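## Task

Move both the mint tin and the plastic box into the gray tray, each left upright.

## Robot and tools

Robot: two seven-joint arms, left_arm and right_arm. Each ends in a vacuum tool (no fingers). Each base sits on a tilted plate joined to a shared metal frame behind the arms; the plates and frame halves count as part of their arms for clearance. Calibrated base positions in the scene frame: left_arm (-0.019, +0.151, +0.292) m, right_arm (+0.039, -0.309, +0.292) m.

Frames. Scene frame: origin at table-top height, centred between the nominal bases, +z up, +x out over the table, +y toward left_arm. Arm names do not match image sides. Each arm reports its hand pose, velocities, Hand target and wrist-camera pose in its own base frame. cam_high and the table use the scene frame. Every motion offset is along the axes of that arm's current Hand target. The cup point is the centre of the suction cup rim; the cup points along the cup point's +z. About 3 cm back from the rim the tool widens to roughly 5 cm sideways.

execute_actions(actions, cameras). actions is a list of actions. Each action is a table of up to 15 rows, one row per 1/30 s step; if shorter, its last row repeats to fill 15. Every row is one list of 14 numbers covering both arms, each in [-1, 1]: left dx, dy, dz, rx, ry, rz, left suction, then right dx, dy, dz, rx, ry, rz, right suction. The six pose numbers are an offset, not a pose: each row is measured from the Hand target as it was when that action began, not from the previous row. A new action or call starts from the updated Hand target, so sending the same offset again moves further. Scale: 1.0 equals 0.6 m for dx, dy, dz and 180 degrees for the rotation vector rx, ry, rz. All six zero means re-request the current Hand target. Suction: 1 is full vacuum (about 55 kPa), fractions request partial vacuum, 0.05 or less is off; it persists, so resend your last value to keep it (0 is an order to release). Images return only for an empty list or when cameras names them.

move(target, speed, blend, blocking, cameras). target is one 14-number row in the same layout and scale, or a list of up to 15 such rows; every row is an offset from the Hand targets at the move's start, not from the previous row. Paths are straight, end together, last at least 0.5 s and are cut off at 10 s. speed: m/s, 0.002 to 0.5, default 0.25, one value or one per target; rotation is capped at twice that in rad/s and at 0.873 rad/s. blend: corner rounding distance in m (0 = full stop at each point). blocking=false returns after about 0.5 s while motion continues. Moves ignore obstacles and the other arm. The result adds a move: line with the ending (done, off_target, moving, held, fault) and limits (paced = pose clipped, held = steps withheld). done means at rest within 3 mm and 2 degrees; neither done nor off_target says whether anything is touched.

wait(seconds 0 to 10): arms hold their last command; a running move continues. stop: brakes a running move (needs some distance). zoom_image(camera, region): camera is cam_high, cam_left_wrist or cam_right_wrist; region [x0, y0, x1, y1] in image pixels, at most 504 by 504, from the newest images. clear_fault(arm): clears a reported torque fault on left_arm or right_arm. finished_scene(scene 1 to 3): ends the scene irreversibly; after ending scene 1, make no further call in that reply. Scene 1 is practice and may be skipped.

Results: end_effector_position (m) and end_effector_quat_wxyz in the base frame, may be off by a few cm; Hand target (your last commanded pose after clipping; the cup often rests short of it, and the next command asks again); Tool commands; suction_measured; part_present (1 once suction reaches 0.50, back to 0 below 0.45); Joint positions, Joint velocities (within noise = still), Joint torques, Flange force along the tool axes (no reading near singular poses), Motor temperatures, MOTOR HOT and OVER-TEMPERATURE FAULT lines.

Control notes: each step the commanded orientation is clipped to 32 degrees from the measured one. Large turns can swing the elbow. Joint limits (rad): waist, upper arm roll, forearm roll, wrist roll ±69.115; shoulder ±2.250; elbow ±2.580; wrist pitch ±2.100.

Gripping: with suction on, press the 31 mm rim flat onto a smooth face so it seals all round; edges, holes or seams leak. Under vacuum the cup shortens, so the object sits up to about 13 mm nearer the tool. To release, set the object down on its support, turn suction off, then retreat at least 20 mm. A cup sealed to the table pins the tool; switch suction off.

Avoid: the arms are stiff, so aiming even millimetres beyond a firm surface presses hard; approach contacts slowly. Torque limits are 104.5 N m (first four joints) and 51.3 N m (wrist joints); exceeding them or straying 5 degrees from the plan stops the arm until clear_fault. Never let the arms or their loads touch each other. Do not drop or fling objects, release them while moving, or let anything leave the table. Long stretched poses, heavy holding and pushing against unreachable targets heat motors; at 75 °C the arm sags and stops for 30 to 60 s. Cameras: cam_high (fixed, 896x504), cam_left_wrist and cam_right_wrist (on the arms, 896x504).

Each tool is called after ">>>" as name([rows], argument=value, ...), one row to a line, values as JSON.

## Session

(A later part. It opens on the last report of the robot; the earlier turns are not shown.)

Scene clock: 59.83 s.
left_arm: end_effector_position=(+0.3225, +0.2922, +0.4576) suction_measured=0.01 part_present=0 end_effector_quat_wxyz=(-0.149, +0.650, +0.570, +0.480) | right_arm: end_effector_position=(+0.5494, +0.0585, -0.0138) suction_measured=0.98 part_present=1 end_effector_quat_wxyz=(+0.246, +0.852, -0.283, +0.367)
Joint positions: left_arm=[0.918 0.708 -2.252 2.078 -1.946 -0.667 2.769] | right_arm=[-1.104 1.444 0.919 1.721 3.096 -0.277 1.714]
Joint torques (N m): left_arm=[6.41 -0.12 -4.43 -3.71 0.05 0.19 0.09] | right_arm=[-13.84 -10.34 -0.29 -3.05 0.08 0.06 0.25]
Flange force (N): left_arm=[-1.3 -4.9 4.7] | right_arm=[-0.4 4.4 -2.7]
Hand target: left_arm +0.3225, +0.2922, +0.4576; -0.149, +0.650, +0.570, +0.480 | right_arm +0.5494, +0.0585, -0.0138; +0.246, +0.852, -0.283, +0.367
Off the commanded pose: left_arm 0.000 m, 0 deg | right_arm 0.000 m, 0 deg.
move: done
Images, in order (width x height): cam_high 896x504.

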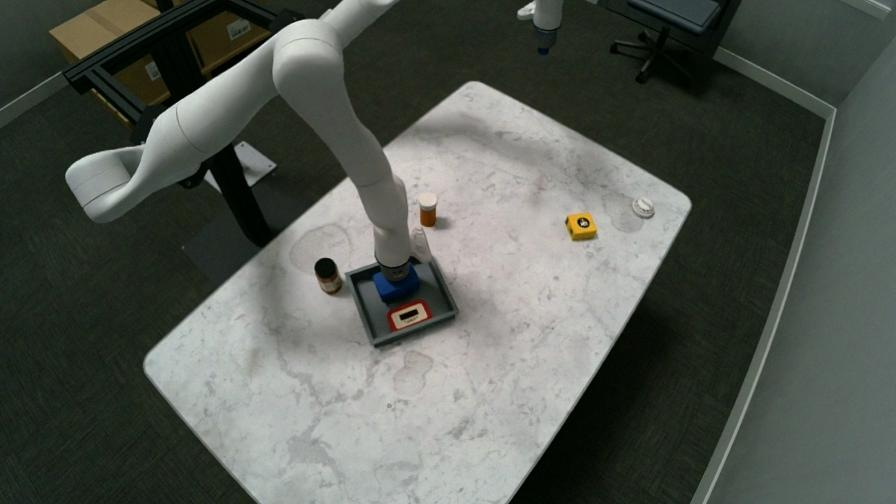

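>>> move(target=[0,0,0,0,0,0,0,0,0,0.01,0,0,0,1], speed=0.03)

>>> move(target=[0,0,0,0,0,0,0,0,0,0.005,0,0,0,1], speed=0.02)

Scene clock: 61.47 s.
left_arm: end_effector_position=(+0.3225, +0.2922, +0.4576) suction_measured=0.01 part_present=0 end_effector_quat_wxyz=(-0.149, +0.650, +0.570, +0.480) | right_arm: end_effector_position=(+0.5523, +0.0547, -0.0175) suction_measured=1.00 part_present=1 end_effector_quat_wxyz=(+0.246, +0.852, -0.283, +0.367)
Joint positions: left_arm=[0.918 0.708 -2.252 2.078 -1.946 -0.667 2.769] | right_arm=[-1.093 1.452 0.917 1.714 3.096 -0.27 1.714]
Joint torques (N m): left_arm=[6.45 -0.17 -4.49 -3.74 0.08 0.17 0.09] | right_arm=[-13.84 -10.31 -0.29 -3.08 0.1 -0.01 0.21]
Flange force (N): left_arm=[-1.4 -4.7 5.0] | right_arm=[-0.4 4.9 -3.0]
Hand target: left_arm +0.3225, +0.2922, +0.4576; -0.149, +0.650, +0.570, +0.480 | right_arm +0.5523, +0.0547, -0.0175; +0.246, +0.852, -0.283, +0.367
Off the commanded pose: left_arm 0.000 m, 0 deg | right_arm 0.000 m, 0 deg.
move: done

Scene clock: 62.17 s.
left_arm: end_effector_position=(+0.3225, +0.2922, +0.4576) suction_measured=0.01 part_present=0 end_effector_quat_wxyz=(-0.149, +0.650, +0.570, +0.480) | right_arm: end_effector_position=(+0.5538, +0.0529, -0.0193) suction_measured=0.98 part_present=1 end_effector_quat_wxyz=(+0.246, +0.852, -0.283, +0.367)
Joint positions: left_arm=[0.918 0.708 -2.252 2.078 -1.946 -0.667 2.769] | right_arm=[-1.087 1.456 0.916 1.711 3.095 -0.266 1.714]
Joint torques (N m): left_arm=[6.39 -0.14 -4.47 -3.74 0.05 0.19 0.11] | right_arm=[-13.9 -10.38 -0.23 -2.94 0.07 0.02 0.24]
Flange force (N): left_arm=[-1.5 -4.9 4.8] | right_arm=[-0.4 4.4 -2.7]
Hand target: left_arm +0.3225, +0.2922, +0.4576; -0.149, +0.650, +0.570, +0.480 | right_arm +0.5538, +0.0529, -0.0193; +0.246, +0.852, -0.283, +0.367
Off the commanded pose: left_arm 0.000 m, 0 deg | right_arm 0.000 m, 0 deg.
move: done

>>> move(target=[0,0,0,0,0,0,0,0,0,0.0067,0,0,0,1], speed=0.02)

>>> move(target=[0,0,0,0,0,0,0,0,0,0.005,0,0,0,1], speed=0.02, cameras=["cam_high"])

>>> zoom_image(camera="cam_high", region=[330, 200, 480, 350])

Scene clock: 63.73 s.
left_arm: end_effector_position=(+0.3225, +0.2922, +0.4576) suction_measured=0.01 part_present=0 end_effector_quat_wxyz=(-0.149, +0.650, +0.570, +0.480) | right_arm: end_effector_position=(+0.5557, +0.0504, -0.0218) suction_measured=1.00 part_present=1 end_effector_quat_wxyz=(+0.246, +0.852, -0.282, +0.367)
Joint positions: left_arm=[0.918 0.708 -2.252 2.078 -1.946 -0.667 2.769] | right_arm=[-1.08 1.462 0.915 1.707 3.095 -0.261 1.715]
Joint torques (N m): left_arm=[6.45 -0.18 -4.46 -3.77 0.05 0.17 0.09] | right_arm=[-13.85 -10.48 -0.29 -2.99 0.06 0 0.22]
Flange force (N): left_arm=[-1.6 -4.8 4.9] | right_arm=[-0.6 4.7 -2.9]
Hand target: left_arm +0.3225, +0.2922, +0.4576; -0.149, +0.650, +0.570, +0.480 | right_arm +0.5557, +0.0504, -0.0218; +0.246, +0.852, -0.282, +0.367
Off the commanded pose: left_arm 0.000 m, 0 deg | right_arm 0.000 m, 0 deg.
move: done

Scene clock: 64.43 s.
left_arm: end_effector_position=(+0.3225, +0.2922, +0.4576) suction_measured=0.01 part_present=0 end_effector_quat_wxyz=(-0.149, +0.650, +0.570, +0.480) | right_arm: end_effector_position=(+0.5572, +0.0485, -0.0236) suction_measured=0.98 part_present=1 end_effector_quat_wxyz=(+0.246, +0.852, -0.283, +0.367)
Joint positions: left_arm=[0.918 0.708 -2.252 2.078 -1.946 -0.667 2.769] | right_arm=[-1.074 1.466 0.915 1.703 3.095 -0.258 1.715]
Joint torques (N m): left_arm=[6.45 -0.14 -4.51 -3.73 0.09 0.16 0.12] | right_arm=[-13.92 -10.47 -0.31 -2.85 0.14 0 0.2]
Flange force (N): left_arm=[-1.4 -4.8 5.1] | right_arm=[-0.4 4.3 -2.7]
Hand target: left_arm +0.3225, +0.2922, +0.4576; -0.149, +0.650, +0.570, +0.480 | right_arm +0.5572, +0.0485, -0.0236; +0.246, +0.852, -0.283, +0.367
Off the commanded pose: left_arm 0.000 m, 0 deg | right_arm 0.000 m, 0 deg.
move: done
Images, in order (width x height): cam_high 896x504.

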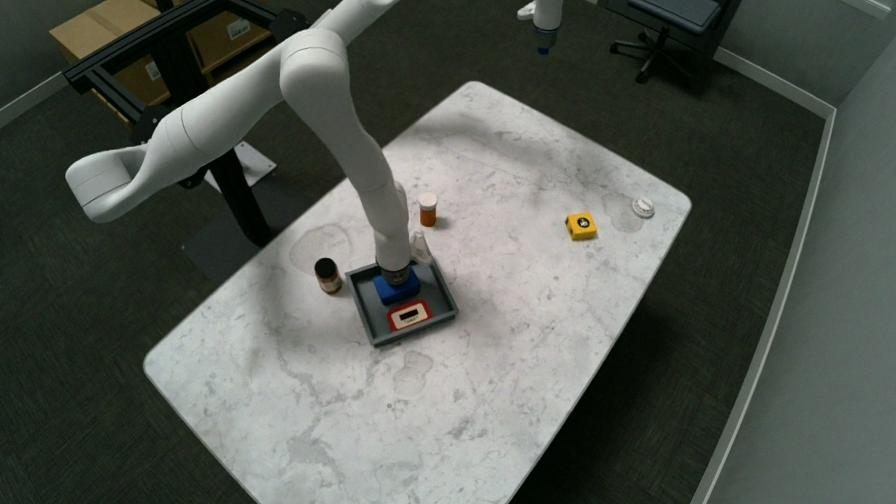

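Scaled by 3.360 from the camera's 896x504 image, which has a finer 1280x720 frame.

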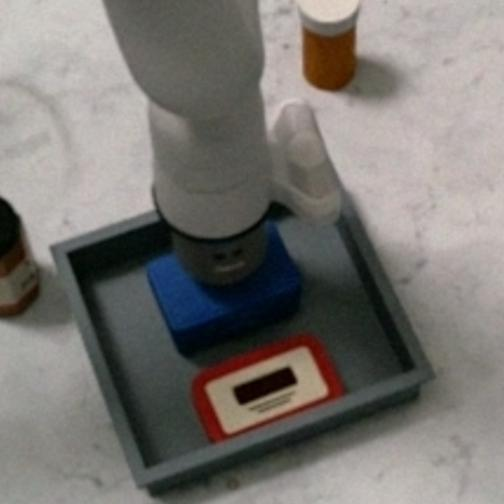

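>>> move(target=[0,0,0,0,0,0,0,0,0,0.005,0,0,0,1], speed=0.02)

>>> move(target=[0,0,0,0,0,0,0,0,0,0.005,0,0,0,1], speed=0.02)

Scene clock: 65.93 s.
left_arm: end_effector_position=(+0.3225, +0.2922, +0.4576) suction_measured=0.01 part_present=0 end_effector_quat_wxyz=(-0.149, +0.650, +0.570, +0.480) | right_arm: end_effector_position=(+0.5587, +0.0466, -0.0254) suction_measured=0.98 part_present=1 end_effector_quat_wxyz=(+0.245, +0.852, -0.282, +0.367)
Joint positions: left_arm=[0.918 0.708 -2.252 2.078 -1.946 -0.667 2.769] | right_arm=[-1.069 1.471 0.914 1.7 3.095 -0.255 1.715]
Joint torques (N m): left_arm=[6.4 -0.12 -4.47 -3.77 0.02 0.18 0.14] | right_arm=[-13.86 -10.48 -0.17 -2.8 0.09 -0.03 0.25]
Flange force (N): left_arm=[-1.6 -5.2 5.1] | right_arm=[-0.6 4.3 -2.8]
Hand target: left_arm +0.3225, +0.2922, +0.4576; -0.149, +0.650, +0.570, +0.480 | right_arm +0.5587, +0.0466, -0.0254; +0.245, +0.852, -0.282, +0.367
Off the commanded pose: left_arm 0.000 m, 0 deg | right_arm 0.000 m, 0 deg.
move: done

Scene clock: 66.63 s.
left_arm: end_effector_position=(+0.3225, +0.2922, +0.4576) suction_measured=0.01 part_present=0 end_effector_quat_wxyz=(-0.149, +0.650, +0.570, +0.480) | right_arm: end_effector_position=(+0.5601, +0.0449, -0.0272) suction_measured=0.98 part_present=1 end_effector_quat_wxyz=(+0.245, +0.852, -0.282, +0.367)
Joint positions: left_arm=[0.918 0.708 -2.252 2.078 -1.946 -0.667 2.769] | right_arm=[-1.064 1.475 0.913 1.696 3.095 -0.251 1.715]
Joint torques (N m): left_arm=[6.44 -0.14 -4.49 -3.76 0.06 0.15 0.12] | right_arm=[8.27 6.11 -1.35 -4.87 0.09 3.36 0.25]
Flange force (N): left_arm=[-1.5 -5.0 5.1] | right_arm=[-3.1 17.9 -73.6]
Hand target: left_arm +0.3225, +0.2922, +0.4576; -0.149, +0.650, +0.570, +0.480 | right_arm +0.5601, +0.0447, -0.0273; +0.246, +0.852, -0.282, +0.367
Off the commanded pose: left_arm 0.000 m, 0 deg | right_arm 0.000 m, 0 deg.
move: done

Contact. Release, lift.

>>> move(target=[0,0,0,0,0,0,0,0,0,-0.002,0,0,0,0], speed=0.03)

>>> wait(seconds=0.6)

>>> move(target=[0,0,0,0,0,0,0,0,0,-0.2,0,0,0,0], speed=0.15, cameras=["cam_high"])

>>> zoom_image(camera="cam_high", region=[330, 200, 480, 350])

Scene clock: 68.47 s.
left_arm: end_effector_position=(+0.3225, +0.2922, +0.4576) suction_measured=0.01 part_present=0 end_effector_quat_wxyz=(-0.149, +0.650, +0.570, +0.480) | right_arm: end_effector_position=(+0.5595, +0.0454, -0.0266) suction_measured=0.00 part_present=0 end_effector_quat_wxyz=(+0.246, +0.852, -0.283, +0.367)
Joint positions: left_arm=[0.918 0.708 -2.252 2.078 -1.946 -0.667 2.769] | right_arm=[-1.065 1.473 0.914 1.697 3.095 -0.253 1.715]
Joint torques (N m): left_arm=[6.41 -0.18 -4.48 -3.79 0.09 0.15 0.13] | right_arm=[1.91 1.6 -1.3 -1.47 0.02 1.03 0.27]
Flange force (N): left_arm=[-1.7 -5.0 4.9] | right_arm=[-1.0 8.2 -48.8]
Hand target: left_arm +0.3225, +0.2922, +0.4576; -0.149, +0.650, +0.570, +0.480 | right_arm +0.5595, +0.0455, -0.0265; +0.246, +0.852, -0.282, +0.367
Off the commanded pose: left_arm 0.000 m, 0 deg | right_arm 0.000 m, 0 deg.
move: done

Scene clock: 69.07 s.
left_arm: end_effector_position=(+0.3225, +0.2922, +0.4576) suction_measured=0.01 part_present=0 end_effector_quat_wxyz=(-0.149, +0.650, +0.570, +0.480) | right_arm: end_effector_position=(+0.5595, +0.0455, -0.0265) suction_measured=0.00 part_present=0 end_effector_quat_wxyz=(+0.246, +0.852, -0.283, +0.367)
Joint positions: left_arm=[0.918 0.708 -2.252 2.078 -1.946 -0.667 2.769] | right_arm=[-1.065 1.473 0.914 1.697 3.095 -0.253 1.715]
Joint torques (N m): left_arm=[6.45 -0.12 -4.44 -3.75 0.06 0.18 0.08] | right_arm=[1.54 1.24 -1.19 -1.45 0.06 0.98 0.26]
Flange force (N): left_arm=[-1.4 -4.9 4.8] | right_arm=[-1.1 8.0 -47.6]
Hand target: left_arm +0.3225, +0.2922, +0.4576; -0.149, +0.650, +0.570, +0.480 | right_arm +0.5595, +0.0455, -0.0265; +0.246, +0.852, -0.283, +0.367
Tool commands: left_gripper/suction=+0.0 right_gripper/suction=+0.0
Off the commanded pose: left_arm 0.000 m, 0 deg | right_arm 0.000 m, 0 deg.
wait: 0.60 s; at rest by 0.17 s

Scene clock: 70.27 s.
left_arm: end_effector_position=(+0.3225, +0.2922, +0.4576) suction_measured=0.01 part_present=0 end_effector_quat_wxyz=(-0.149, +0.650, +0.570, +0.480) | right_arm: end_effector_position=(+0.5012, +0.1205, +0.0467) suction_measured=0.00 part_present=0 end_effector_quat_wxyz=(+0.246, +0.852, -0.283, +0.367)
Joint positions: left_arm=[0.918 0.708 -2.252 2.078 -1.946 -0.667 2.769] | right_arm=[-1.288 1.31 0.96 1.787 3.102 -0.435 1.709]
Joint torques (N m): left_arm=[6.42 -0.16 -4.46 -3.75 0.08 0.12 0.1] | right_arm=[-12.93 -9.03 -0.28 -4.06 0.05 -0.03 0.27]
Flange force (N): left_arm=[-1.5 -4.9 4.9] | right_arm=[-0.4 5.3 -2.5]
Hand target: left_arm +0.3225, +0.2922, +0.4576; -0.149, +0.650, +0.570, +0.480 | right_arm +0.5012, +0.1205, +0.0467; +0.245, +0.852, -0.282, +0.367
Off the commanded pose: left_arm 0.000 m, 0 deg | right_arm 0.000 m, 0 deg.
move: done
Images, in order (width x height): cam_high 896x504.

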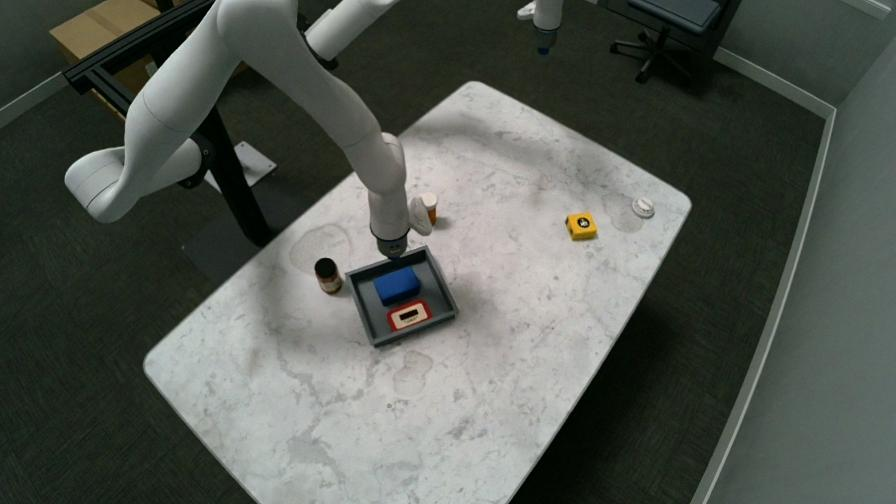

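Scaled by 3.360 from the camera's 896x504 image, which has a finer 1280x720 frame.

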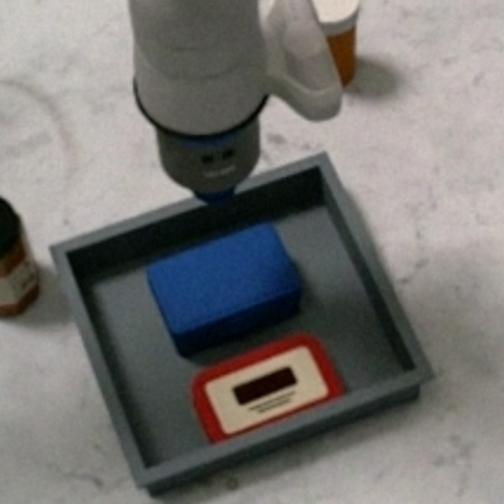

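>>> finished_scene(scene=2)

The scene is finished: the task was done.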